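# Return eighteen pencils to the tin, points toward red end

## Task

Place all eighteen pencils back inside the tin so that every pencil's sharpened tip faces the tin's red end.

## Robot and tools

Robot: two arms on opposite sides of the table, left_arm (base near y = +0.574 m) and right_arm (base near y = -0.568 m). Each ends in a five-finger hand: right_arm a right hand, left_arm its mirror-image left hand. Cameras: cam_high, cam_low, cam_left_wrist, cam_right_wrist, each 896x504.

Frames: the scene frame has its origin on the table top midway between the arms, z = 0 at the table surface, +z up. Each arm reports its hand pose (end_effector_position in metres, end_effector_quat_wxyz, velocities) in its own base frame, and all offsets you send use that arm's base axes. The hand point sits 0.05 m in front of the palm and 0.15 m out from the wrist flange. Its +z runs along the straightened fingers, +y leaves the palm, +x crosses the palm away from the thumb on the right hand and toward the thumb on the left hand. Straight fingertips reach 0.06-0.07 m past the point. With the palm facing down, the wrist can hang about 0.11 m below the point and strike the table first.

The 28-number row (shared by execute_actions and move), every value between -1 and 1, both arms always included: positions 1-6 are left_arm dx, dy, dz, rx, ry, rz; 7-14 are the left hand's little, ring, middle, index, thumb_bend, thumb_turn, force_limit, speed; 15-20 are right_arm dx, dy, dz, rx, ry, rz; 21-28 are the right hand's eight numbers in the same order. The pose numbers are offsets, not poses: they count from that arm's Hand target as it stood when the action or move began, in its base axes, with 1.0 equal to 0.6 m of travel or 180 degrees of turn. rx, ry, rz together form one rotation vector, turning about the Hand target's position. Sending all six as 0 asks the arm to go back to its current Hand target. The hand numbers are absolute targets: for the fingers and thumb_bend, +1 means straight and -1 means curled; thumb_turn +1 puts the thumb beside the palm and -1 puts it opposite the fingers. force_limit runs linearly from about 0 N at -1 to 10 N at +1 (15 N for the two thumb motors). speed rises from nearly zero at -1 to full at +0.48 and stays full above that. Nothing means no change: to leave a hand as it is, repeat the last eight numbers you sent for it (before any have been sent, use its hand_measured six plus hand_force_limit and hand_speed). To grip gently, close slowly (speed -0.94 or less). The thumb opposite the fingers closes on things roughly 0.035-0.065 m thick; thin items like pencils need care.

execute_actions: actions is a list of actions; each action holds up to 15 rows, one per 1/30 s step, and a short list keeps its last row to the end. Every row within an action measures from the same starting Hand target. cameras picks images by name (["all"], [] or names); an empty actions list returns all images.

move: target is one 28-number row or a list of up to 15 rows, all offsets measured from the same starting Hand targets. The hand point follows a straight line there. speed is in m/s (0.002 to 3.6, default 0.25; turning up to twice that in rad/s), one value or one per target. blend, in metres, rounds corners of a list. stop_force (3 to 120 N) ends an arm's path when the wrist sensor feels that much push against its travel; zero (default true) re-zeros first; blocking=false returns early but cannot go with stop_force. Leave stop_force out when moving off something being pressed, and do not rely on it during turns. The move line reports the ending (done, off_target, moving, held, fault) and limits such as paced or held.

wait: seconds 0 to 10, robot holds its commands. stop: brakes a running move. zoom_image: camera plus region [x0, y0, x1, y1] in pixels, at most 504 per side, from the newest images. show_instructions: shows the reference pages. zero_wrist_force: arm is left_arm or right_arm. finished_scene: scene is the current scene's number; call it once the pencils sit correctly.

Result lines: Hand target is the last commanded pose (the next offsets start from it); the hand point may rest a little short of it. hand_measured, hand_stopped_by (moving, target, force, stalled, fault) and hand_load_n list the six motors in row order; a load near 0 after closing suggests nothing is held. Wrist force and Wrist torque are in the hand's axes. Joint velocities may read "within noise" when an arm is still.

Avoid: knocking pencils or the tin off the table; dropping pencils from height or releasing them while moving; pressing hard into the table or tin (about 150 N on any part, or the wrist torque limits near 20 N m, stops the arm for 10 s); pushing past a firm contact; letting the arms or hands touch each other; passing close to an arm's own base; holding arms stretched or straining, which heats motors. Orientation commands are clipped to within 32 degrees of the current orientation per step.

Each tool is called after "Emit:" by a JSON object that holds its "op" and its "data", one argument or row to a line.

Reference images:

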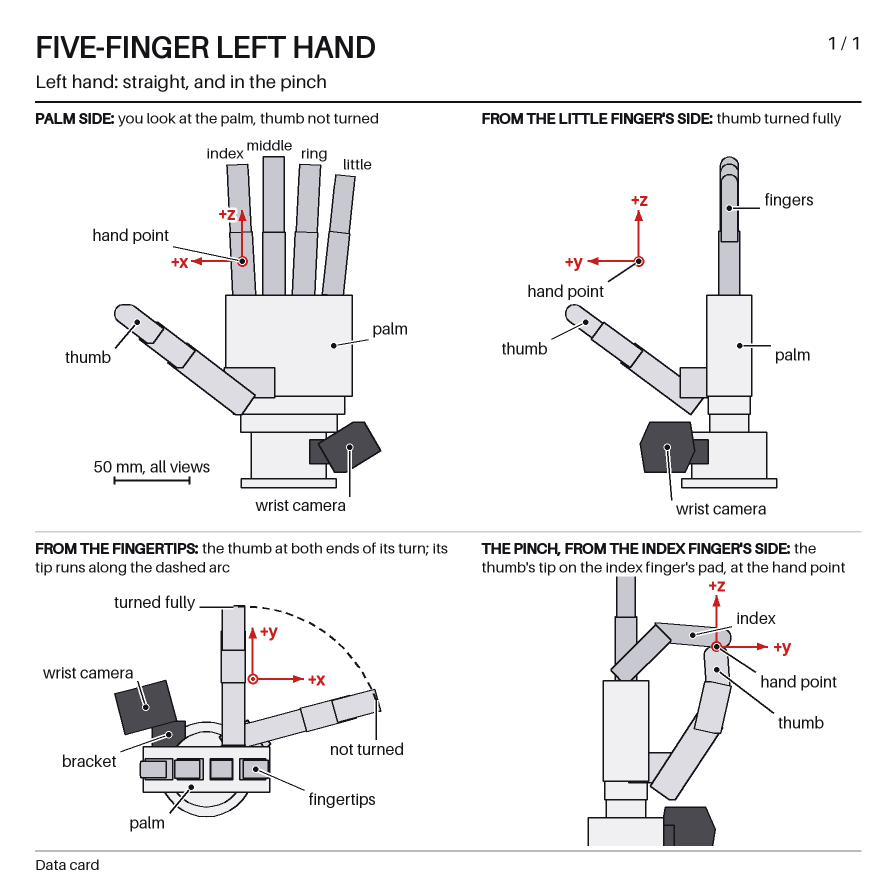

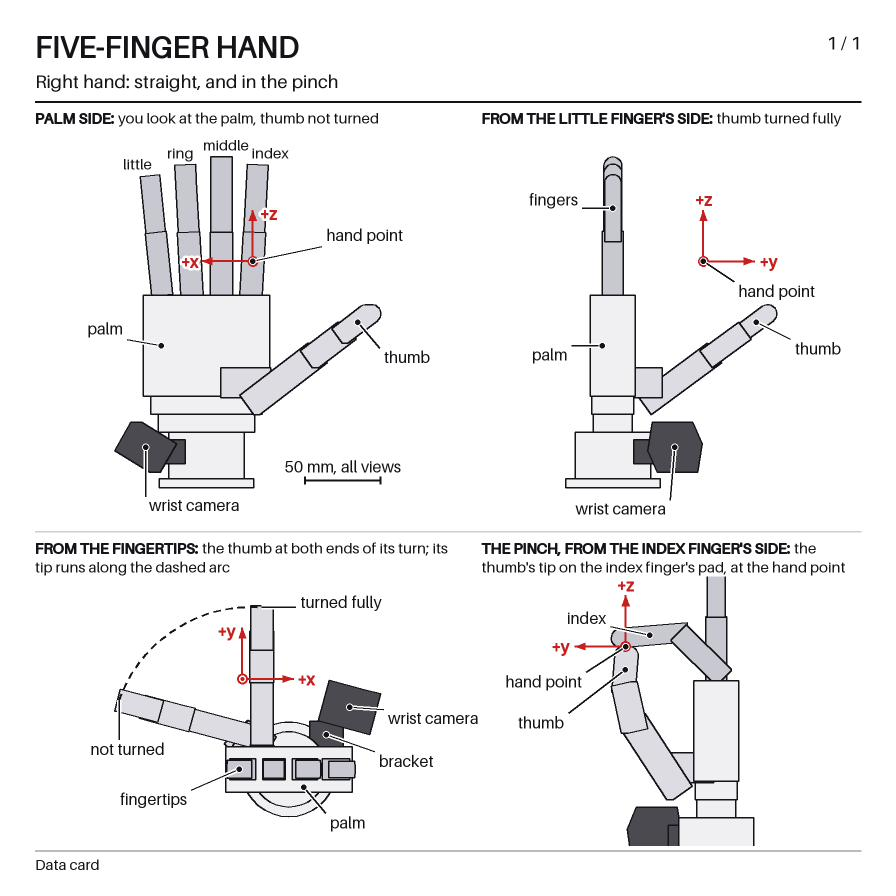

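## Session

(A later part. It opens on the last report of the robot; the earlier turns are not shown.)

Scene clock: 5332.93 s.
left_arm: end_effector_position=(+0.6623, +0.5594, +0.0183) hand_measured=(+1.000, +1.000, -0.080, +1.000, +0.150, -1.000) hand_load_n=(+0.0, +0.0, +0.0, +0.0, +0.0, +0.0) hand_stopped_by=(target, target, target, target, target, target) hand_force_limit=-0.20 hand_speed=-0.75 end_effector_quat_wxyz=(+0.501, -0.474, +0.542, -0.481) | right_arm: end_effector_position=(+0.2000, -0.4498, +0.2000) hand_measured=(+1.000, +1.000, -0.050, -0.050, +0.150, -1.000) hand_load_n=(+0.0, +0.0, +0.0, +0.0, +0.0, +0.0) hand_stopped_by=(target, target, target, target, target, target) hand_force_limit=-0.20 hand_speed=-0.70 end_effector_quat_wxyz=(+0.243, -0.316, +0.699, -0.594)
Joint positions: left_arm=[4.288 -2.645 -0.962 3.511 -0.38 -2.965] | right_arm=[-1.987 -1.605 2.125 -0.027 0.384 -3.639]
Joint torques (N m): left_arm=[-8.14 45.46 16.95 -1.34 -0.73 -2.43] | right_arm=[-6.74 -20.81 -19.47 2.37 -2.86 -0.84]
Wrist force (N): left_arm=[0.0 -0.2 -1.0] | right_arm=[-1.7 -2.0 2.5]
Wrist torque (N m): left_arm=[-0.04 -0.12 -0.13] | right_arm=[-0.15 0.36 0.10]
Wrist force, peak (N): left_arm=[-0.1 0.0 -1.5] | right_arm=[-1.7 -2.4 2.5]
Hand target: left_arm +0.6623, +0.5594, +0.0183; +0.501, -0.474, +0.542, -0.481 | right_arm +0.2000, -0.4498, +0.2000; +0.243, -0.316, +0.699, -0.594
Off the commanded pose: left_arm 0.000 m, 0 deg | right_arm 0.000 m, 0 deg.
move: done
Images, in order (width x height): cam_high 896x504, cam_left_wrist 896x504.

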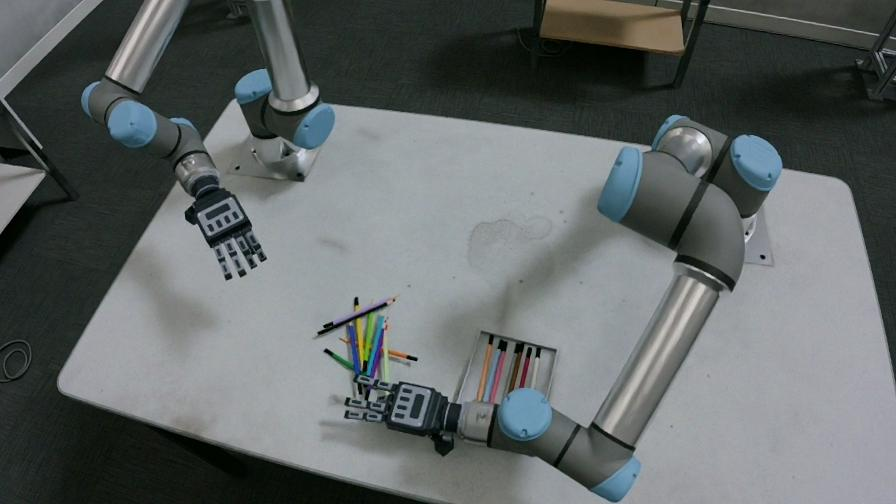

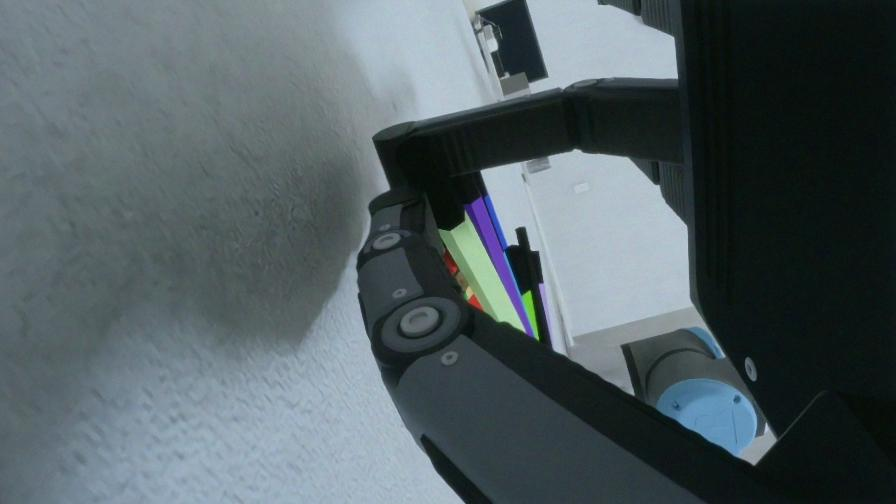

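Emit:
{"op": "move", "data": {
  "target": [
    [-0.0133,0,0.003,0,0,0.0722,1,1,-0.08,1,0.15,-1,-0.2,-0.75,0,0,0,0,0,0,1,1,-0.05,-0.05,0.15,-1,-0.2,-0.7],
    [-0.0133,0,0.003,0,0,0.0722,1,1,-0.08,-0.08,0.15,-1,-0.2,-0.75,0,0,0,0,0,0,1,1,-0.05,-0.05,0.15,-1,-0.2,-0.7]
  ],
  "speed": 0.08,
  "cameras": ["cam_left_wrist", "cam_high"]
}}

Emit:
{"op": "zoom_image", "data": {
  "camera": "cam_high",
  "region": [290, 270, 450, 430]
}}

Scene clock: 5351.57 s.
left_arm: end_effector_position=(+0.6544, +0.5594, +0.0201) hand_measured=(+1.000, +1.000, -0.080, -0.080, +0.150, -1.000) hand_load_n=(+0.0, +0.0, +0.0, +0.0, +0.0, +0.0) hand_stopped_by=(target, target, target, target, target, target) hand_force_limit=-0.20 hand_speed=-0.75 end_effector_quat_wxyz=(+0.552, -0.532, +0.484, -0.421) | right_arm: end_effector_position=(+0.2000, -0.4498, +0.2000) hand_measured=(+1.000, +1.000, -0.050, -0.050, +0.150, -1.000) hand_load_n=(+0.0, +0.0, +0.0, +0.0, +0.0, +0.0) hand_stopped_by=(target, target, target, target, target, target) hand_force_limit=-0.20 hand_speed=-0.70 end_effector_quat_wxyz=(+0.243, -0.316, +0.699, -0.594)
Joint positions: left_arm=[4.266 -2.514 -1.225 3.679 -0.628 -3.005] | right_arm=[-1.987 -1.605 2.125 -0.027 0.384 -3.639]
Joint torques (N m): left_arm=[9.88 41.51 11.16 -0.71 -1.36 2.23] | right_arm=[-6.24 -21.52 -21.38 2.23 -2.98 -1]
Wrist force (N): left_arm=[-0.2 -0.1 -1.1] | right_arm=[-1.6 -2.0 2.4]
Wrist torque (N m): left_arm=[-0.05 -0.09 -0.14] | right_arm=[-0.16 0.36 0.10]
Wrist force, peak (N): left_arm=[-0.2 0.0 -1.4] | right_arm=[-1.5 -2.3 2.7]
Hand target: left_arm +0.6544, +0.5594, +0.0201; +0.552, -0.532, +0.484, -0.421 | right_arm +0.2000, -0.4498, +0.2000; +0.243, -0.316, +0.699, -0.594
Off the commanded pose: left_arm 0.000 m, 0 deg | right_arm 0.000 m, 0 deg.
move: done
Images, in order (width x height): cam_high 896x504, cam_left_wrist 896x504.

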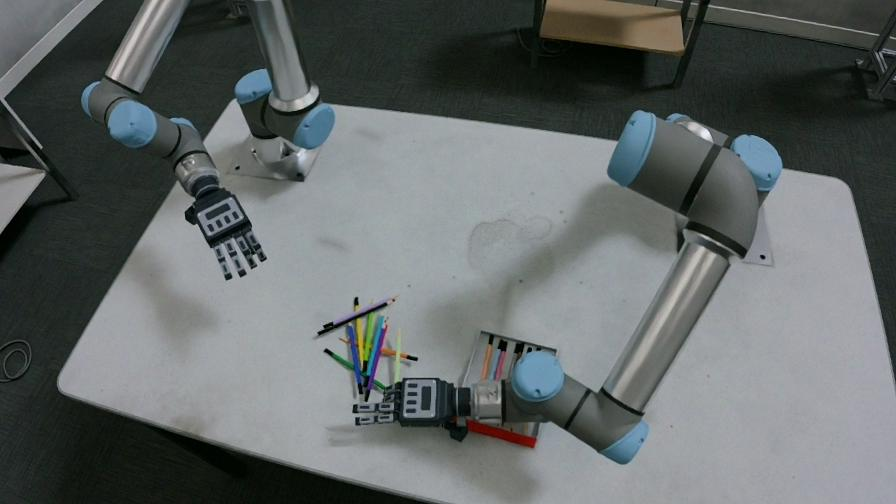

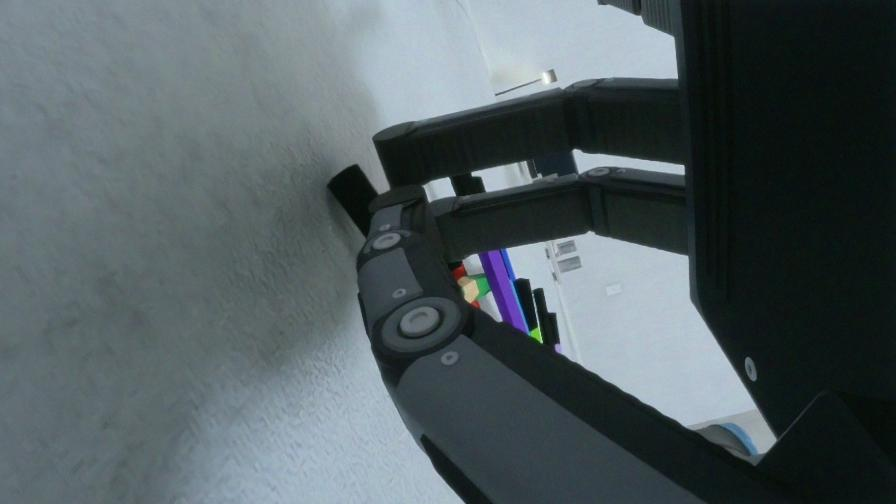

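Scaled by 3.150 from the camera's 896x504 image, which has a finer 1280x720 frame.

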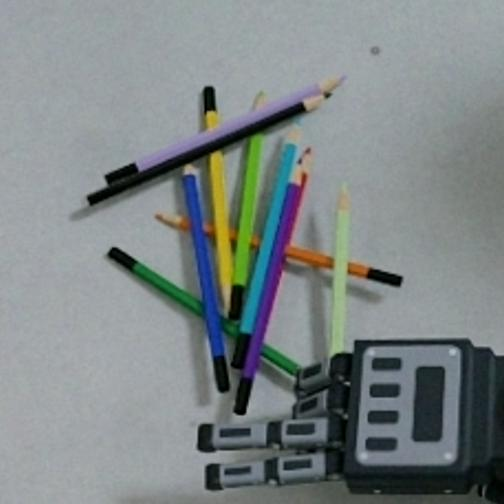

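Emit:
{"op": "move", "data": {
  "target": [
    [0,0,0.05,0,0,0,1,1,-0.08,-0.08,0.15,-1,-0.2,-0.75,0,0,0,0,0,0,1,1,-0.05,-0.05,0.15,-1,-0.2,-0.7],
    [0.0162,-0.09,0.05,0,0,0,1,1,-0.08,-0.08,0.15,-1,-0.2,-0.75,0,0,0,0,0,0,1,1,-0.05,-0.05,0.15,-1,-0.2,-0.7]
  ],
  "speed": 0.15,
  "blend": 0.005,
  "cameras": ["cam_left_wrist", "cam_high"]
}}

Emit:
{"op": "zoom_image", "data": {
  "camera": "cam_high",
  "region": [290, 270, 450, 430]
}}

Scene clock: 5369.07 s.
left_arm: end_effector_position=(+0.6641, +0.5054, +0.0501) hand_measured=(+1.000, +1.000, -0.080, -0.080, +0.150, -1.000) hand_load_n=(+0.0, +0.0, +0.0, +0.0, +0.0, +0.0) hand_stopped_by=(target, target, target, target, target, target) hand_force_limit=-0.20 hand_speed=-0.75 end_effector_quat_wxyz=(+0.552, -0.532, +0.484, -0.421) | right_arm: end_effector_position=(+0.2000, -0.4498, +0.2000) hand_measured=(+1.000, +1.000, -0.050, -0.050, +0.150, -1.000) hand_load_n=(+0.0, +0.0, +0.0, +0.0, +0.0, +0.0) hand_stopped_by=(target, target, target, target, target, target) hand_force_limit=-0.20 hand_speed=-0.70 end_effector_quat_wxyz=(+0.243, -0.316, +0.699, -0.594)
Joint positions: left_arm=[4.215 -2.398 -1.368 3.709 -0.679 -3.01] | right_arm=[-1.987 -1.605 2.125 -0.027 0.384 -3.639]
Joint torques (N m): left_arm=[1.28 47.5 12.13 -0.07 -0.07 -0.12] | right_arm=[-6.57 -20.88 -22.79 2.25 -2.82 -1.03]
Wrist force (N): left_arm=[-0.1 -0.1 -1.0] | right_arm=[-1.6 -2.3 2.4]
Wrist torque (N m): left_arm=[-0.03 -0.12 -0.15] | right_arm=[-0.18 0.35 0.09]
Wrist force, peak (N): left_arm=[-1.7 -2.0 -0.9] | right_arm=[-1.6 -2.4 2.6]
Hand target: left_arm +0.6641, +0.5054, +0.0501; +0.552, -0.532, +0.484, -0.421 | right_arm +0.2000, -0.4498, +0.2000; +0.243, -0.316, +0.699, -0.594
Off the commanded pose: left_arm 0.000 m, 0 deg | right_arm 0.000 m, 0 deg.
move: done
Images, in order (width x height): cam_high 896x504, cam_left_wrist 896x504.

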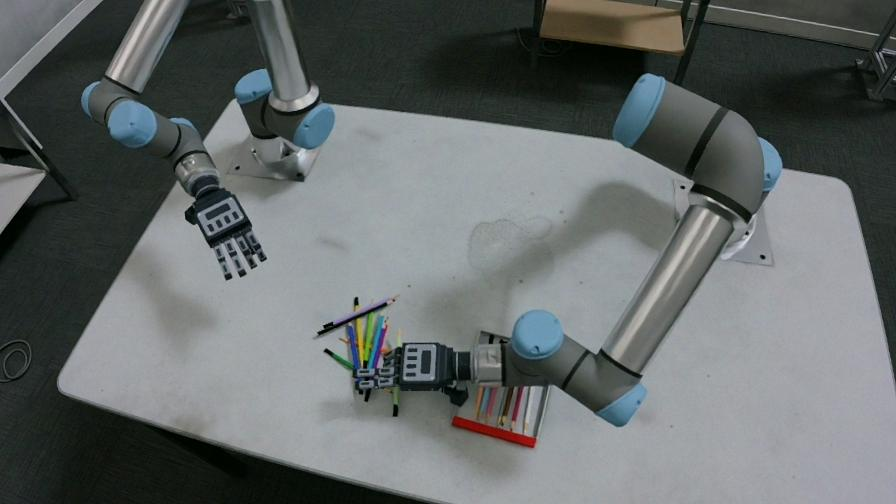

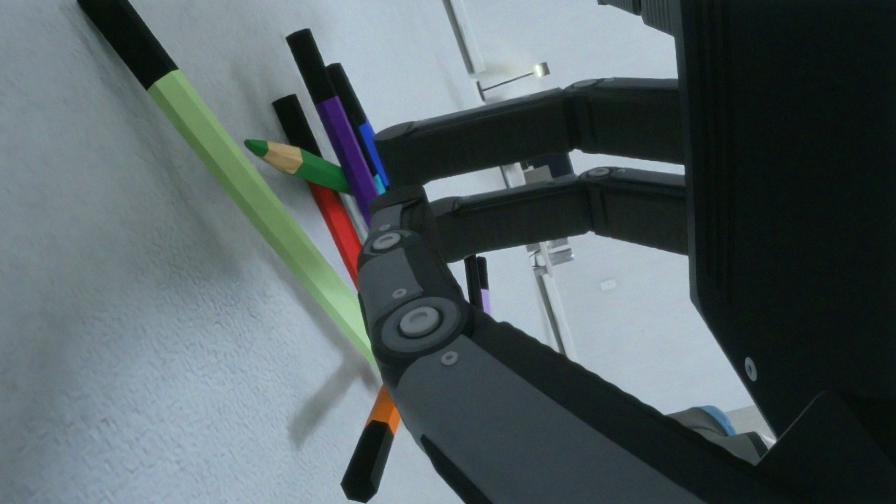

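Scaled by 3.150 from the camera's 896x504 image, which has a finer 1280x720 frame.

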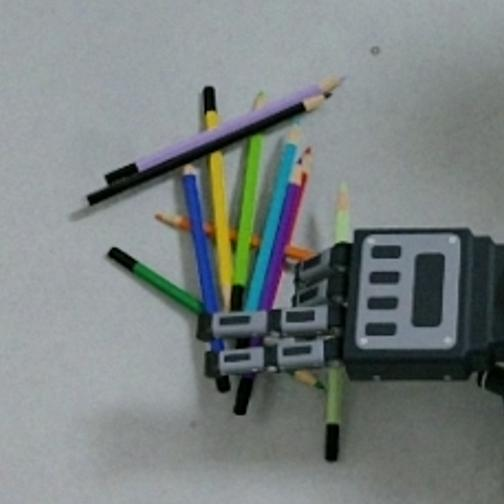

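Emit:
{"op": "move", "data": {
  "target": [0.0058,-0.0328,-0.025,-0.0656,-0.0118,0,1,1,-0.08,-0.08,0.15,-1,-0.2,-0.75,0,0,0,0,0,0,1,1,-0.05,-0.05,0.15,-1,-0.2,-0.7],
  "speed": 0.12,
  "cameras": ["cam_left_wrist"]
}}

Scene clock: 5411.80 s.
left_arm: end_effector_position=(+0.6676, +0.4856, +0.0349) hand_measured=(+1.000, +1.000, -0.080, -0.080, +0.150, -1.000) hand_load_n=(+0.0, +0.0, +0.0, +0.0, +0.0, +0.0) hand_stopped_by=(target, target, target, target, target, target) hand_force_limit=-0.20 hand_speed=-0.75 end_effector_quat_wxyz=(-0.503, +0.578, -0.428, +0.478) | right_arm: end_effector_position=(+0.2000, -0.4498, +0.2000) hand_measured=(+1.000, +1.000, -0.050, -0.050, +0.150, -1.000) hand_load_n=(+0.0, +0.0, +0.0, +0.0, +0.0, +0.0) hand_stopped_by=(target, target, target, target, target, target) hand_force_limit=-0.20 hand_speed=-0.70 end_effector_quat_wxyz=(+0.243, -0.316, +0.699, -0.594)
Joint positions: left_arm=[4.209 -2.422 -1.389 3.754 -0.677 -3.22] | right_arm=[-1.987 -1.605 2.125 -0.027 0.384 -3.639]
Joint torques (N m): left_arm=[2.79 58.3 23.71 -1.07 0.59 -0.38] | right_arm=[-6.26 -20.87 -24.38 2.44 -2.93 -1.07]
Wrist force (N): left_arm=[0.0 -0.1 -0.9] | right_arm=[-1.7 -2.0 2.4]
Wrist torque (N m): left_arm=[-0.05 -0.14 -0.13] | right_arm=[-0.16 0.36 0.09]
Wrist force, peak (N): left_arm=[-0.1 0.1 -1.4] | right_arm=[-1.8 -2.3 2.5]
Hand target: left_arm +0.6676, +0.4857, +0.0351; -0.503, +0.578, -0.428, +0.478 | right_arm +0.2000, -0.4498, +0.2000; +0.243, -0.316, +0.699, -0.594
Off the commanded pose: left_arm 0.000 m, 0 deg | right_arm 0.000 m, 0 deg.
move: done
Images, in order (width x height): cam_left_wrist 896x504.

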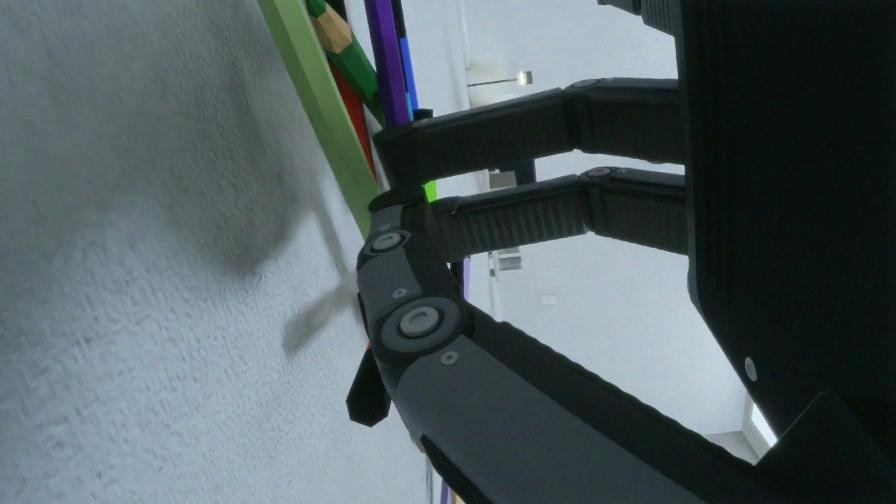

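Emit:
{"op": "move", "data": {
  "target": [0,0,-0.025,0,0,0,1,1,-0.08,-0.08,0.15,-1,-0.2,-0.75,0,0,0,0,0,0,1,1,-0.05,-0.05,0.15,-1,-0.2,-0.7],
  "speed": 0.05,
  "stop_force": 4,
  "cameras": ["cam_left_wrist"]
}}

Scene clock: 5424.10 s.
left_arm: end_effector_position=(+0.6676, +0.4857, +0.0200) hand_measured=(+1.000, +1.000, -0.080, -0.080, +0.150, -1.000) hand_load_n=(+0.0, +0.0, +0.0, +0.0, +0.0, +0.0) hand_stopped_by=(target, target, target, target, target, target) hand_force_limit=-0.20 hand_speed=-0.75 end_effector_quat_wxyz=(-0.503, +0.578, -0.428, +0.478) | right_arm: end_effector_position=(+0.2000, -0.4498, +0.2000) hand_measured=(+1.000, +1.000, -0.050, -0.050, +0.150, -1.000) hand_load_n=(+0.0, +0.0, +0.0, +0.0, +0.0, +0.0) hand_stopped_by=(target, target, target, target, target, target) hand_force_limit=-0.20 hand_speed=-0.70 end_effector_quat_wxyz=(+0.243, -0.316, +0.699, -0.594)
Joint positions: left_arm=[4.209 -2.445 -1.391 3.779 -0.677 -3.22] | right_arm=[-1.987 -1.605 2.125 -0.027 0.384 -3.639]
Joint torques (N m): left_arm=[6.63 59.52 23.97 -1 -1.19 0.51] | right_arm=[-5.69 -21.12 -24.68 2.2 -2.82 -0.86]
Wrist force (N): left_arm=[0.2 0.0 -0.9] | right_arm=[-1.6 -2.1 2.4]
Wrist torque (N m): left_arm=[-0.01 -0.16 -0.12] | right_arm=[-0.15 0.35 0.10]
Wrist force, peak (N): left_arm=[0.3 -0.3 -1.1] | right_arm=[-1.7 -2.4 2.6]
Hand target: left_arm +0.6676, +0.4857, +0.0201; -0.503, +0.578, -0.428, +0.478 | right_arm +0.2000, -0.4498, +0.2000; +0.243, -0.316, +0.699, -0.594
Off the commanded pose: left_arm 0.000 m, 0 deg | right_arm 0.000 m, 0 deg.
move: done
Images, in order (width x height): cam_left_wrist 896x504.

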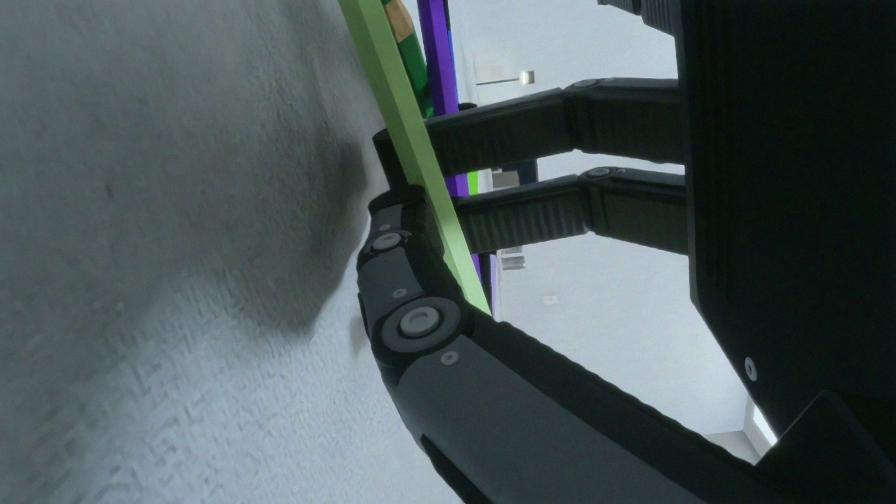

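Emit:
{"op": "move", "data": {
  "target": [
    [0,0,0,0,0,0,1,1,-0.6,-0.6,0.15,-1,-0.75,-0.92,0,0,0,0,0,0,1,1,-0.05,-0.05,0.15,-1,-0.2,-0.7],
    [0,0,0,0,0,0,1,1,-0.65,-0.65,0.15,-1,-0.2,-0.92,0,0,0,0,0,0,1,1,-0.05,-0.05,0.15,-1,-0.2,-0.7]
  ],
  "speed": 0.05,
  "cameras": ["cam_left_wrist"]
}}

Scene clock: 5430.33 s.
left_arm: end_effector_position=(+0.6676, +0.4857, +0.0201) hand_measured=(+1.000, +1.000, -0.160, -0.168, +0.152, -1.000) hand_load_n=(+0.0, +0.0, +5.5, +4.0, +7.0, -0.5) hand_stopped_by=(target, target, force, force, target, target) hand_force_limit=-0.20 hand_speed=-0.92 end_effector_quat_wxyz=(-0.503, +0.578, -0.428, +0.478) | right_arm: end_effector_position=(+0.2000, -0.4498, +0.2000) hand_measured=(+1.000, +1.000, -0.050, -0.050, +0.150, -1.000) hand_load_n=(+0.0, +0.0, +0.0, +0.0, +0.0, +0.0) hand_stopped_by=(target, target, target, target, target, target) hand_force_limit=-0.20 hand_speed=-0.70 end_effector_quat_wxyz=(+0.243, -0.316, +0.699, -0.594)
Joint positions: left_arm=[4.209 -2.445 -1.391 3.779 -0.677 -3.22] | right_arm=[-1.987 -1.605 2.125 -0.027 0.384 -3.639]
Joint torques (N m): left_arm=[3.29 58.84 23.5 -0.76 -1.2 2.19] | right_arm=[-5.99 -20.91 -26.32 2.36 -2.91 -1.08]
Wrist force (N): left_arm=[0.1 -0.6 -0.9] | right_arm=[-1.7 -2.1 2.4]
Wrist torque (N m): left_arm=[-0.07 -0.14 -0.11] | right_arm=[-0.16 0.36 0.09]
Wrist force, peak (N): left_arm=[0.3 -0.4 -1.1] | right_arm=[-1.7 -2.4 2.6]
Hand target: left_arm +0.6676, +0.4857, +0.0201; -0.503, +0.578, -0.428, +0.478 | right_arm +0.2000, -0.4498, +0.2000; +0.243, -0.316, +0.699, -0.594
Off the commanded pose: left_arm 0.000 m, 0 deg | right_arm 0.000 m, 0 deg.
move: done
Images, in order (width x height): cam_left_wrist 896x504.

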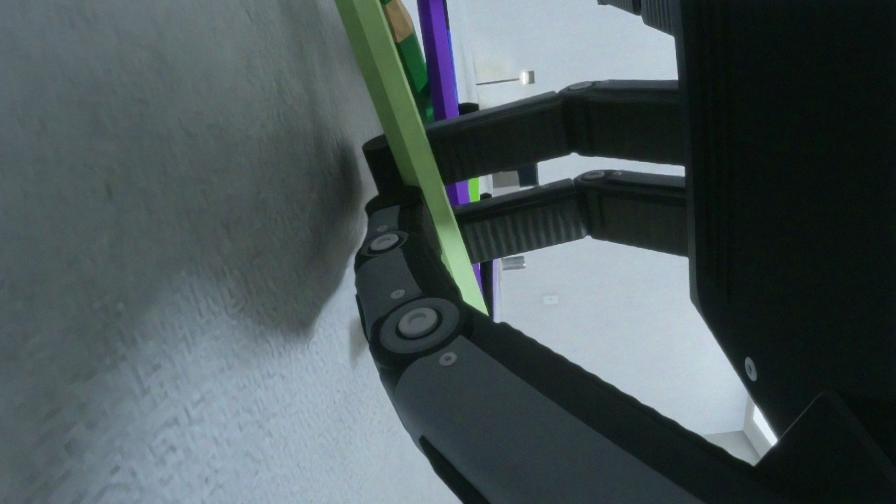

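Emit:
{"op": "move", "data": {
  "target": [
    [0,0,0.1,0,0,0,1,1,-0.65,-0.65,0.15,-1,-0.2,-0.92,0,0,0,0,0,0,1,1,-0.05,-0.05,0.15,-1,-0.2,-0.7],
    [-0.1387,-0.2715,0.1665,0.0278,0.0317,0.4328,1,1,-0.65,-0.65,0.15,-1,-0.2,-0.92,0,0,0,0,0,0,1,1,-0.05,-0.05,0.15,-1,-0.2,-0.7]
  ],
  "speed": [0.06, 0.25],
  "blend": [0.01, 0],
  "cameras": ["cam_left_wrist", "cam_high"]
}}

Emit:
{"op": "zoom_image", "data": {
  "camera": "cam_high",
  "region": [290, 230, 550, 430]
}}

Scene clock: 5458.57 s.
left_arm: end_effector_position=(+0.5843, +0.3228, +0.1199) hand_measured=(+1.000, +1.000, -0.160, -0.168, +0.152, -1.000) hand_load_n=(+0.0, +0.0, +5.0, +4.0, +7.0, -0.5) hand_stopped_by=(target, target, force, force, target, target) hand_force_limit=-0.20 hand_speed=-0.92 end_effector_quat_wxyz=(+0.695, -0.719, +0.011, -0.011) | right_arm: end_effector_position=(+0.2000, -0.4498, +0.2000) hand_measured=(+1.000, +1.000, -0.050, -0.050, +0.150, -1.000) hand_load_n=(+0.0, -0.5, +0.0, +0.0, +0.0, +0.0) hand_stopped_by=(target, target, target, target, target, target) hand_force_limit=-0.20 hand_speed=-0.70 end_effector_quat_wxyz=(+0.243, -0.316, +0.699, -0.594)
Joint positions: left_arm=[3.524 -2.137 -1.642 3.692 -2.726 -3.22] | right_arm=[-1.987 -1.605 2.125 -0.027 0.384 -3.639]
Joint torques (N m): left_arm=[-4.16 47.41 22.2 0.48 -1.37 2.26] | right_arm=[-5.41 -20.9 -25.88 2.36 -2.79 -0.95]
Wrist force (N): left_arm=[0.1 0.0 -0.9] | right_arm=[-1.6 -2.1 2.5]
Wrist torque (N m): left_arm=[-0.05 -0.15 -0.13] | right_arm=[-0.17 0.34 0.10]
Wrist force, peak (N): left_arm=[0.1 0.1 -2.0] | right_arm=[-1.7 -2.4 2.6]
Hand target: left_arm +0.5843, +0.3228, +0.1200; +0.695, -0.719, +0.011, -0.011 | right_arm +0.2000, -0.4498, +0.2000; +0.243, -0.316, +0.699, -0.594
Off the commanded pose: left_arm 0.000 m, 0 deg | right_arm 0.000 m, 0 deg.
move: done
Images, in order (width x height): cam_high 896x504, cam_left_wrist 896x504.

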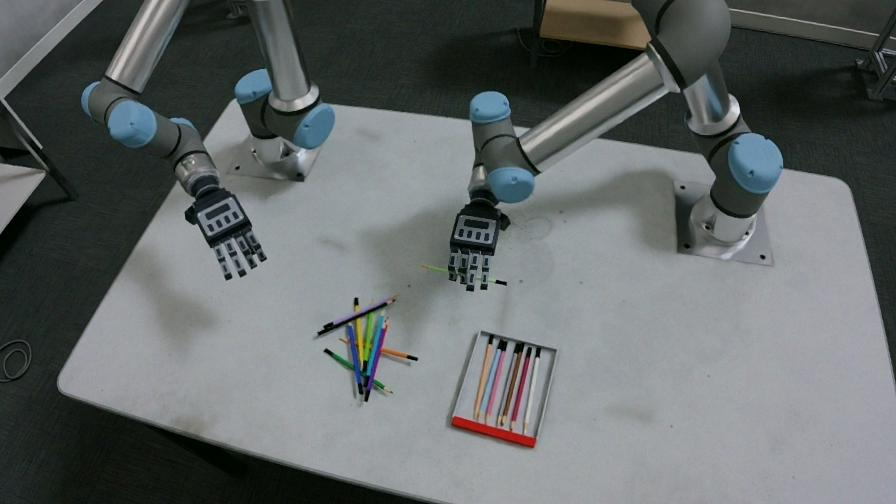

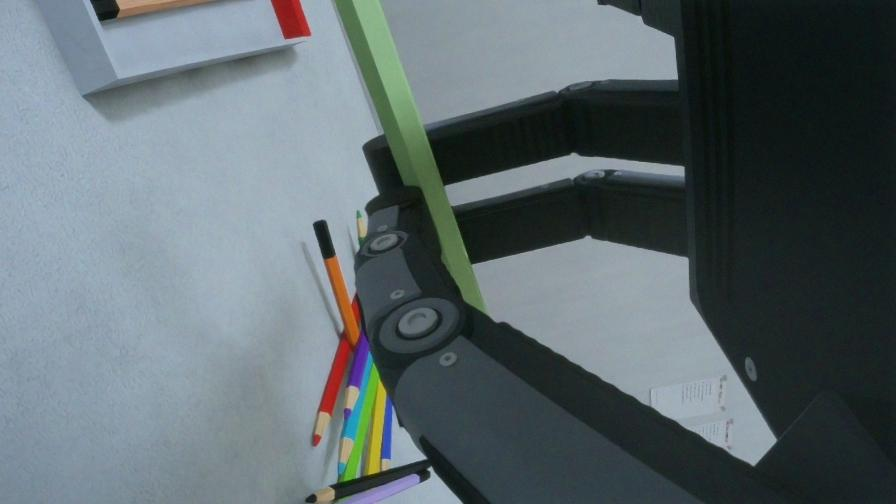

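Scaled by 1.938 from the camera's 896x504 image, which has a finer 1280x720 frame.

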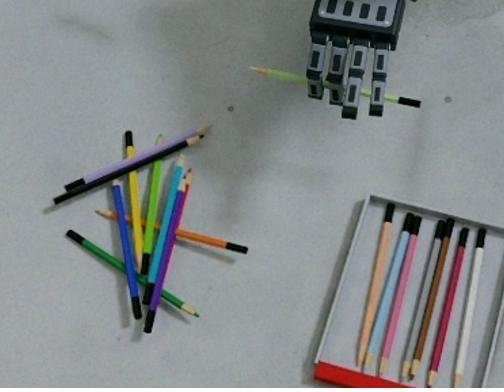

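Emit:
{"op": "move", "data": {
  "target": [0,0,-0.145,0.0006,0.0194,0,1,1,-0.65,-0.65,0.15,-1,-0.2,-0.92,0,0,0,0,0,0,1,1,-0.05,-0.05,0.15,-1,-0.2,-0.7],
  "speed": 0.15,
  "cameras": ["cam_left_wrist"]
}}

Emit:
{"op": "move", "data": {
  "target": [0,0,-0.05,0,0,0,1,1,-0.65,-0.65,0.15,-1,-0.2,-0.92,0,0,0,0,0,0,1,1,-0.05,-0.05,0.15,-1,-0.2,-0.7],
  "speed": 0.015,
  "stop_force": 3.5,
  "cameras": ["cam_left_wrist"]
}}

Scene clock: 5471.87 s.
left_arm: end_effector_position=(+0.5843, +0.3228, +0.0330) hand_measured=(+1.000, +1.000, -0.160, -0.168, +0.152, -1.000) hand_load_n=(+0.0, +0.0, +5.0, +4.0, +6.5, -0.5) hand_stopped_by=(target, target, force, force, target, target) hand_force_limit=-0.20 hand_speed=-0.92 end_effector_quat_wxyz=(+0.695, -0.719, +0.033, +0.011) | right_arm: end_effector_position=(+0.2000, -0.4498, +0.2000) hand_measured=(+1.000, +1.000, -0.050, -0.050, +0.150, -1.000) hand_load_n=(+0.0, +0.0, +0.0, +0.0, +0.0, +0.0) hand_stopped_by=(target, target, target, target, target, target) hand_force_limit=-0.20 hand_speed=-0.70 end_effector_quat_wxyz=(+0.243, -0.316, +0.699, -0.594)
Joint positions: left_arm=[3.521 -2.277 -1.67 3.86 -2.731 -3.16] | right_arm=[-1.987 -1.605 2.125 -0.027 0.384 -3.639]
Joint torques (N m): left_arm=[-3.58 33.8 22.07 0.01 0.65 -2.52] | right_arm=[-5.49 -20.94 -26.26 2.37 -2.81 -0.99]
Wrist force (N): left_arm=[-0.2 -0.3 -1.0] | right_arm=[-1.6 -2.2 2.3]
Wrist torque (N m): left_arm=[-0.07 -0.11 -0.23] | right_arm=[-0.17 0.35 0.10]
Wrist force, peak (N): left_arm=[0.3 -1.8 -0.9] | right_arm=[-1.7 -2.5 2.6]
Hand target: left_arm +0.5843, +0.3228, +0.0330; +0.695, -0.719, +0.033, +0.011 | right_arm +0.2000, -0.4498, +0.2000; +0.243, -0.316, +0.699, -0.594
Off the commanded pose: left_arm 0.000 m, 0 deg | right_arm 0.000 m, 0 deg.
move: done
Images, in order (width x height): cam_left_wrist 896x504.

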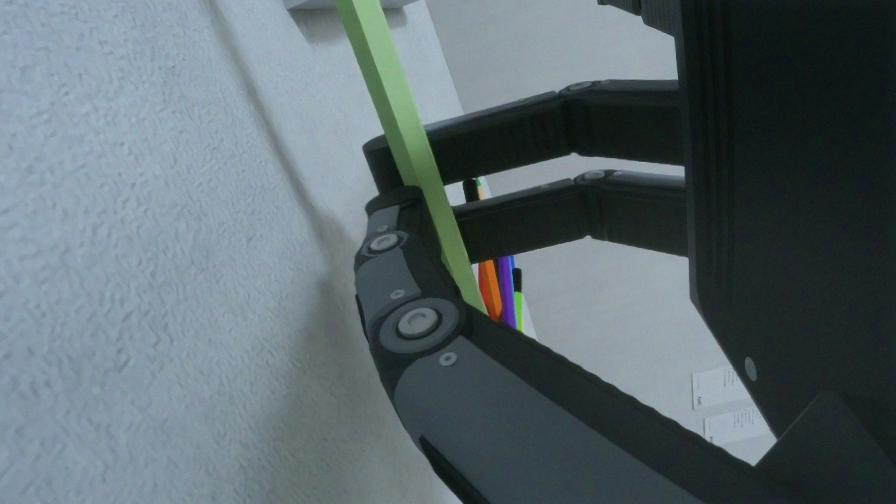

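Scene clock: 5474.30 s.
left_arm: end_effector_position=(+0.5843, +0.3228, +0.0126) hand_measured=(+1.000, +1.000, -0.160, -0.168, +0.152, -1.000) hand_load_n=(+0.0, +0.0, +5.0, +4.0, +7.0, -0.5) hand_stopped_by=(target, target, force, force, target, target) hand_force_limit=-0.20 hand_speed=-0.92 end_effector_quat_wxyz=(+0.695, -0.719, +0.033, +0.011) | right_arm: end_effector_position=(+0.2000, -0.4498, +0.2000) hand_measured=(+1.000, +1.000, -0.050, -0.050, +0.150, -1.000) hand_load_n=(+0.0, +0.0, +0.0, +0.0, +0.0, +0.0) hand_stopped_by=(target, target, target, target, target, target) hand_force_limit=-0.20 hand_speed=-0.70 end_effector_quat_wxyz=(+0.243, -0.316, +0.699, -0.594)
Joint positions: left_arm=[3.521 -2.313 -1.674 3.899 -2.731 -3.16] | right_arm=[-1.987 -1.605 2.125 -0.027 0.384 -3.639]
Joint torques (N m): left_arm=[7.06 53.25 17.31 1.18 1.07 -0.31] | right_arm=[-5.34 -21.25 -26.26 2.41 -2.88 -0.95]
Wrist force (N): left_arm=[0.1 -0.2 -1.0] | right_arm=[-1.6 -2.2 2.4]
Wrist torque (N m): left_arm=[-0.05 -0.16 -0.21] | right_arm=[-0.17 0.34 0.10]
Wrist force, peak (N): left_arm=[-2.0 -12.8 -3.9] | right_arm=[-1.9 -2.4 2.5]
Hand target: left_arm +0.5843, +0.3228, +0.0126; +0.695, -0.719, +0.033, +0.011 (not the last commanded pose) | right_arm +0.2000, -0.4498, +0.2000; +0.243, -0.316, +0.699, -0.594
Off the commanded pose: left_arm 0.010 m, 0 deg | right_arm 0.000 m, 0 deg.
move: contact (left_arm)
Images, in order (width x height): cam_left_wrist 896x504.

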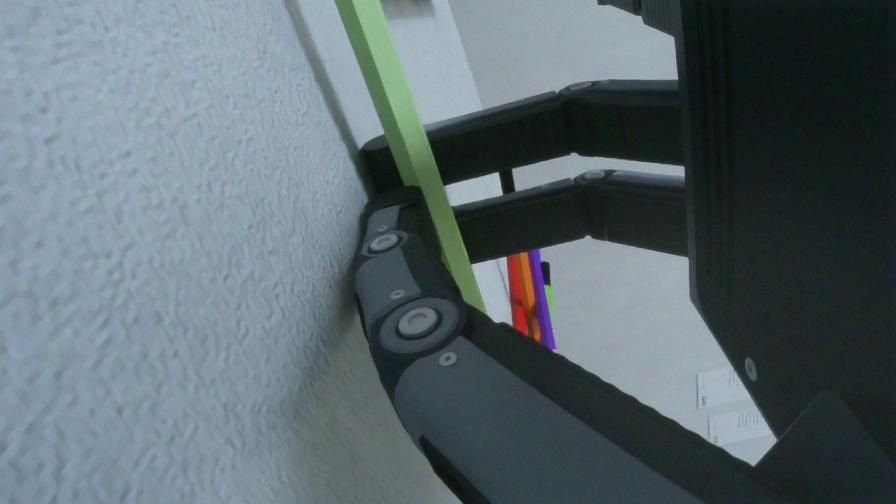

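Emit:
{"op": "execute_actions", "data": {
  "actions": [],
  "cameras": ["cam_low", "cam_high"]
}}

Emit:
{"op": "zoom_image", "data": {
  "camera": "cam_low",
  "region": [380, 200, 560, 300]
}}

Emit:
{"op": "zoom_image", "data": {
  "camera": "cam_high",
  "region": [400, 220, 540, 320]
}}

Scene clock: 5489.37 s.
left_arm: end_effector_position=(+0.5843, +0.3228, +0.0126) hand_measured=(+1.000, +1.000, -0.160, -0.168, +0.152, -1.000) hand_load_n=(+0.0, -0.5, +5.0, +4.0, +7.0, -0.5) hand_stopped_by=(target, target, force, force, target, target) hand_force_limit=-0.20 hand_speed=-0.92 end_effector_quat_wxyz=(+0.695, -0.719, +0.033, +0.011) | right_arm: end_effector_position=(+0.2000, -0.4498, +0.2000) hand_measured=(+1.000, +1.000, -0.050, -0.050, +0.150, -1.000) hand_load_n=(+0.0, +0.0, +0.5, +0.0, +0.0, +0.0) hand_stopped_by=(target, target, target, target, target, target) hand_force_limit=-0.20 hand_speed=-0.70 end_effector_quat_wxyz=(+0.243, -0.316, +0.699, -0.594)
Joint positions: left_arm=[3.521 -2.313 -1.674 3.899 -2.731 -3.16] | right_arm=[-1.987 -1.605 2.125 -0.027 0.384 -3.639]
Joint velocities: within noise
Joint torques (N m): left_arm=[5.85 53.01 21.07 1.14 1.2 -0.49] | right_arm=[-6.27 -20.76 -25.81 2.21 -2.91 -0.95]
Wrist force (N): left_arm=[0.1 -0.3 -1.0] | right_arm=[-1.5 -2.1 2.2]
Wrist torque (N m): left_arm=[-0.07 -0.15 -0.21] | right_arm=[-0.15 0.33 0.10]
Wrist force, peak (N): left_arm=[0.1 -0.3 -1.3] | right_arm=[-1.6 -2.4 2.5]
Hand target: left_arm +0.5843, +0.3228, +0.0126; +0.695, -0.719, +0.033, +0.011 (not the last commanded pose) | right_arm +0.2000, -0.4498, +0.2000; +0.243, -0.316, +0.699, -0.594
Off the commanded pose: left_arm 0.010 m, 0 deg | right_arm 0.000 m, 0 deg.
Images, in order (width x height): cam_high 896x504, cam_low 896x504.

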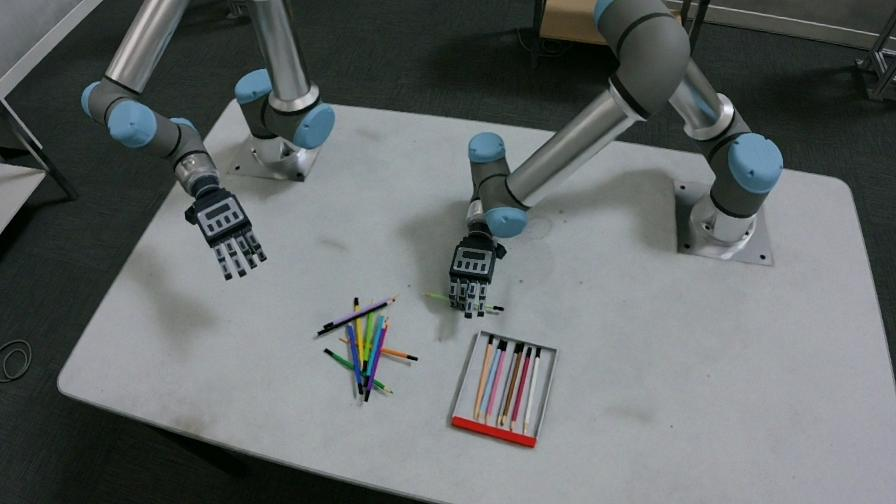

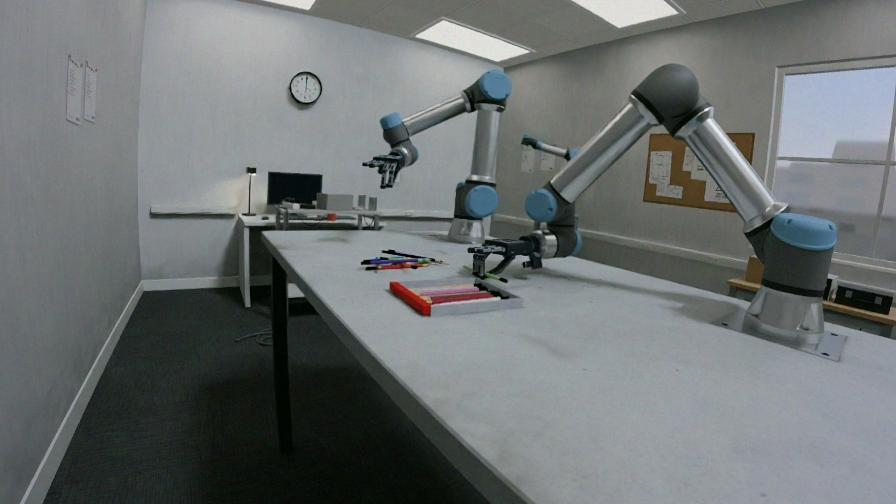

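Scaled by 2.800 from the camera's 896x504 image, which has a finer 1280x720 frame.

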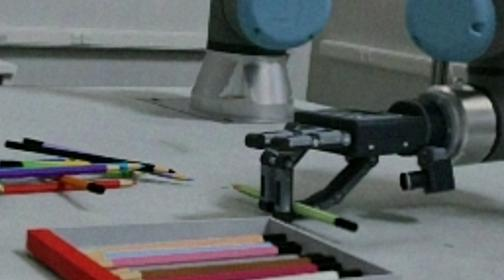

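Scaled by 3.600 from the camera's 896x504 image, which has a finer 1280x720 frame.

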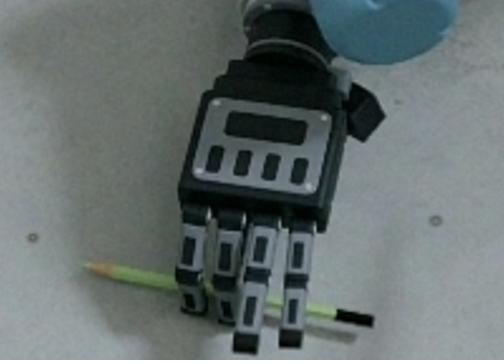

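Emit:
{"op": "move", "data": {
  "target": [
    [0,0,0,0,0,0,1,1,-0.08,-0.08,0.15,-1,-0.2,-0.85,0,0,0,0,0,0,1,1,-0.05,-0.05,0.15,-1,-0.2,-0.7],
    [0,0,0.075,0,0,0,1,1,-0.08,-0.08,0.15,-1,-0.2,-0.85,0.0667,0.01,0,0,0,0,1,1,-0.05,-0.05,0.15,-1,-0.2,-0.7],
    [-0.1667,0,0.179,0,0,0,1,1,-0.08,-0.08,0.15,-1,-0.2,-0.85,0.2167,0.033,0,-0.0155,0.0004,-0.0743,1,1,-0.05,-0.05,0.15,-1,-0.2,-0.7],
    [-0.5238,0.162,0.3957,-0.0817,0.1173,-0.5063,1,1,-0.08,-0.08,0.15,-1,-0.2,-0.85,0.6392,0.1078,0,-0.0516,0.0014,-0.2476,1,1,-0.05,-0.05,0.15,-1,-0.2,-0.7],
    [-0.5238,0.162,0.3957,-0.0817,0.1173,-0.5063,1,1,-0.08,-0.08,0.15,-1,-0.2,-0.85,0.6392,0.1078,-0.2333,-0.0516,0.0014,-0.2476,1,1,-0.05,-0.05,0.15,-1,-0.2,-0.7]
  ],
  "speed": [0.1,0.1,0.3,0.4,0.2],
  "blend": [0,0.02,0.03,0.02,0],
  "cameras": ["cam_right_wrist", "cam_high"]
}}

Scene clock: 5545.47 s.
left_arm: end_effector_position=(+0.2701, +0.4200, +0.2500) hand_measured=(+1.000, +1.000, -0.080, -0.080, +0.150, -1.000) hand_load_n=(+0.0, +0.0, +0.0, +0.0, +0.0, +0.0) hand_stopped_by=(target, target, target, target, target, target) hand_force_limit=-0.20 hand_speed=-0.85 end_effector_quat_wxyz=(+0.391, -0.541, +0.646, -0.370) | right_arm: end_effector_position=(+0.5835, -0.3852, +0.0600) hand_measured=(+1.000, +1.000, -0.050, -0.050, +0.150, -1.000) hand_load_n=(+0.0, +0.0, +0.0, +0.0, +0.0, +0.5) hand_stopped_by=(target, target, target, target, target, target) hand_force_limit=-0.20 hand_speed=-0.70 end_effector_quat_wxyz=(-0.027, -0.047, +0.718, -0.694)
Joint positions: left_arm=[4.85 -2.012 -1.587 1.626 -0.474 -1.01] | right_arm=[-0.481 -0.888 1.615 -0.654 2.634 -3.182]
Joint torques (N m): left_arm=[-8.28 23.15 23.26 -4.85 -0.55 1.93] | right_arm=[0.29 -33.03 -29.86 -1.54 0.28 0.85]
Wrist force (N): left_arm=[-0.4 -0.1 -1.3] | right_arm=[-1.8 -2.2 3.1]
Wrist torque (N m): left_arm=[0.01 -0.03 -0.22] | right_arm=[-0.23 0.37 0.02]
Wrist force, peak (N): left_arm=[1.8 0.2 -1.0] | right_arm=[-2.6 -3.9 2.9]
Hand target: left_arm +0.2701, +0.4200, +0.2500; +0.391, -0.541, +0.646, -0.370 | right_arm +0.5835, -0.3852, +0.0600; -0.027, -0.047, +0.718, -0.694
Off the commanded pose: left_arm 0.000 m, 0 deg | right_arm 0.000 m, 0 deg.
move: done
Images, in order (width x height): cam_high 896x504, cam_right_wrist 896x504.

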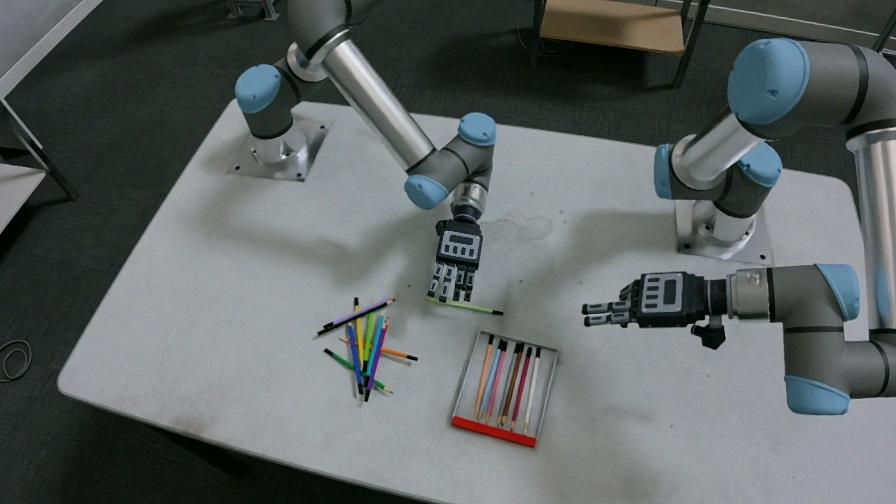

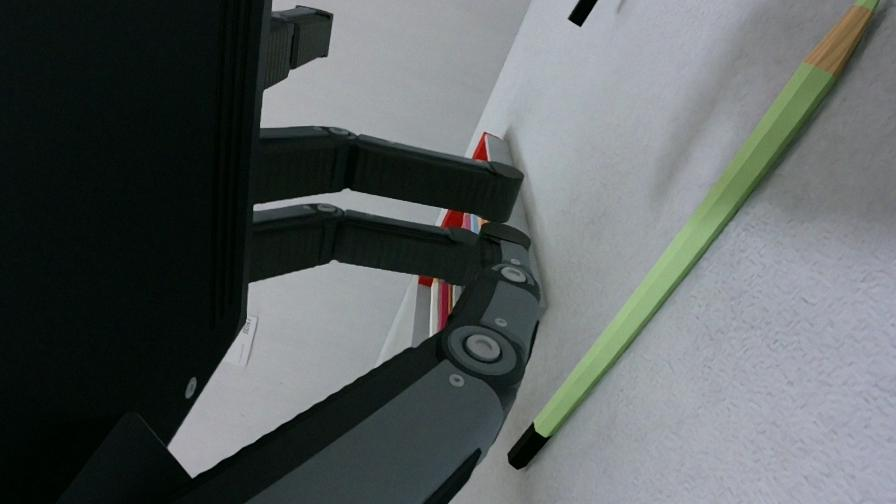

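Emit:
{"op": "move", "data": {
  "target": [0,0,0,0,0,0,1,1,-0.08,-0.08,0.15,-1,-0.2,-0.85,0,-0.004,-0.05,0,0,-0.0194,1,1,-0.05,-0.05,0.15,-1,-0.2,-0.7],
  "speed": 0.15
}}

Emit:
{"op": "move", "data": {
  "target": [0,0,0,0,0,0,1,1,-0.08,-0.08,0.15,-1,-0.2,-0.85,0,0,-0.035,0,0,0,1,1,-0.05,-0.05,0.15,-1,-0.2,-0.7],
  "speed": 0.015,
  "stop_force": 4,
  "cameras": ["cam_right_wrist"]
}}

Scene clock: 5565.27 s.
left_arm: end_effector_position=(+0.2701, +0.4200, +0.2500) hand_measured=(+1.000, +1.000, -0.080, -0.080, +0.150, -1.000) hand_load_n=(+0.0, -0.5, +0.0, +0.0, +0.0, +0.0) hand_stopped_by=(target, target, target, target, target, target) hand_force_limit=-0.20 hand_speed=-0.85 end_effector_quat_wxyz=(+0.391, -0.541, +0.646, -0.370) | right_arm: end_effector_position=(+0.5837, -0.3875, +0.0301) hand_measured=(+1.000, +1.000, -0.050, -0.050, +0.150, -1.000) hand_load_n=(+0.0, +0.0, +0.0, +0.0, +0.0, +0.0) hand_stopped_by=(target, target, target, target, target, target) hand_force_limit=-0.20 hand_speed=-0.70 end_effector_quat_wxyz=(-0.048, -0.025, +0.719, -0.693)
Joint positions: left_arm=[4.85 -2.012 -1.587 1.626 -0.474 -1.01] | right_arm=[-0.47 -0.811 1.569 -0.673 2.705 -3.169]
Joint torques (N m): left_arm=[-7.74 23.59 23.01 -5.2 -0.56 1.56] | right_arm=[-7.87 -49.63 -2.6 1.26 -2.39 -1.08]
Wrist force (N): left_arm=[0.0 0.3 -1.4] | right_arm=[-1.6 -2.1 3.4]
Wrist torque (N m): left_arm=[0.06 -0.09 -0.21] | right_arm=[-0.21 0.35 0.02]
Wrist force, peak (N): left_arm=[-0.3 0.1 -1.6] | right_arm=[-1.6 -3.1 3.2]
Hand target: left_arm +0.2701, +0.4200, +0.2500; +0.391, -0.541, +0.646, -0.370 | right_arm +0.5835, -0.3876, +0.0300; -0.048, -0.025, +0.719, -0.693
Off the commanded pose: left_arm 0.000 m, 0 deg | right_arm 0.000 m, 0 deg.
move: done

Scene clock: 5567.37 s.
left_arm: end_effector_position=(+0.2701, +0.4200, +0.2500) hand_measured=(+1.000, +1.000, -0.080, -0.080, +0.150, -1.000) hand_load_n=(+0.0, +0.0, +0.0, +0.0, +0.0, +0.0) hand_stopped_by=(target, target, target, target, target, target) hand_force_limit=-0.20 hand_speed=-0.85 end_effector_quat_wxyz=(+0.391, -0.541, +0.646, -0.370) | right_arm: end_effector_position=(+0.5835, -0.3876, +0.0111) hand_measured=(+1.000, +1.000, -0.050, -0.050, +0.150, -1.000) hand_load_n=(+0.0, +0.0, +0.0, +0.0, -1.5, -0.5) hand_stopped_by=(target, target, target, target, target, target) hand_force_limit=-0.20 hand_speed=-0.70 end_effector_quat_wxyz=(-0.048, -0.025, +0.719, -0.693)
Joint positions: left_arm=[4.85 -2.012 -1.587 1.626 -0.474 -1.01] | right_arm=[-0.47 -0.78 1.572 -0.707 2.705 -3.169]
Joint torques (N m): left_arm=[-8.28 23.1 23.6 -5.22 -0.54 1.35] | right_arm=[-8.94 -49.45 -12.86 -0.46 2.13 0.6]
Wrist force (N): left_arm=[-0.3 0.0 -1.3] | right_arm=[-0.5 -4.5 3.1]
Wrist torque (N m): left_arm=[0.02 -0.04 -0.22] | right_arm=[-0.27 0.38 0.01]
Wrist force, peak (N): left_arm=[-0.3 0.2 -1.7] | right_arm=[1.1 -15.9 -0.5]
Hand target: left_arm +0.2701, +0.4200, +0.2500; +0.391, -0.541, +0.646, -0.370 | right_arm +0.5835, -0.3876, +0.0111; -0.048, -0.025, +0.719, -0.693 (not the last commanded pose)
Off the commanded pose: left_arm 0.000 m, 0 deg | right_arm 0.002 m, 0 deg.
move: contact (right_arm)
Images, in order (width x height): cam_right_wrist 896x504.

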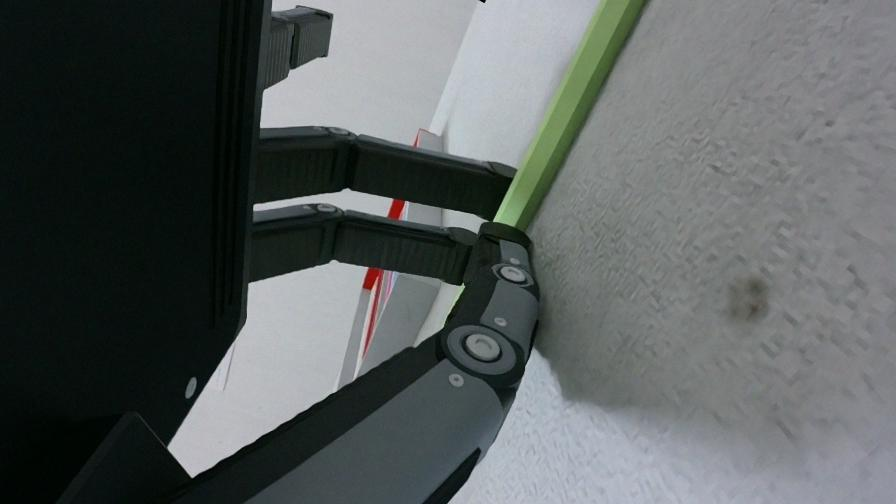

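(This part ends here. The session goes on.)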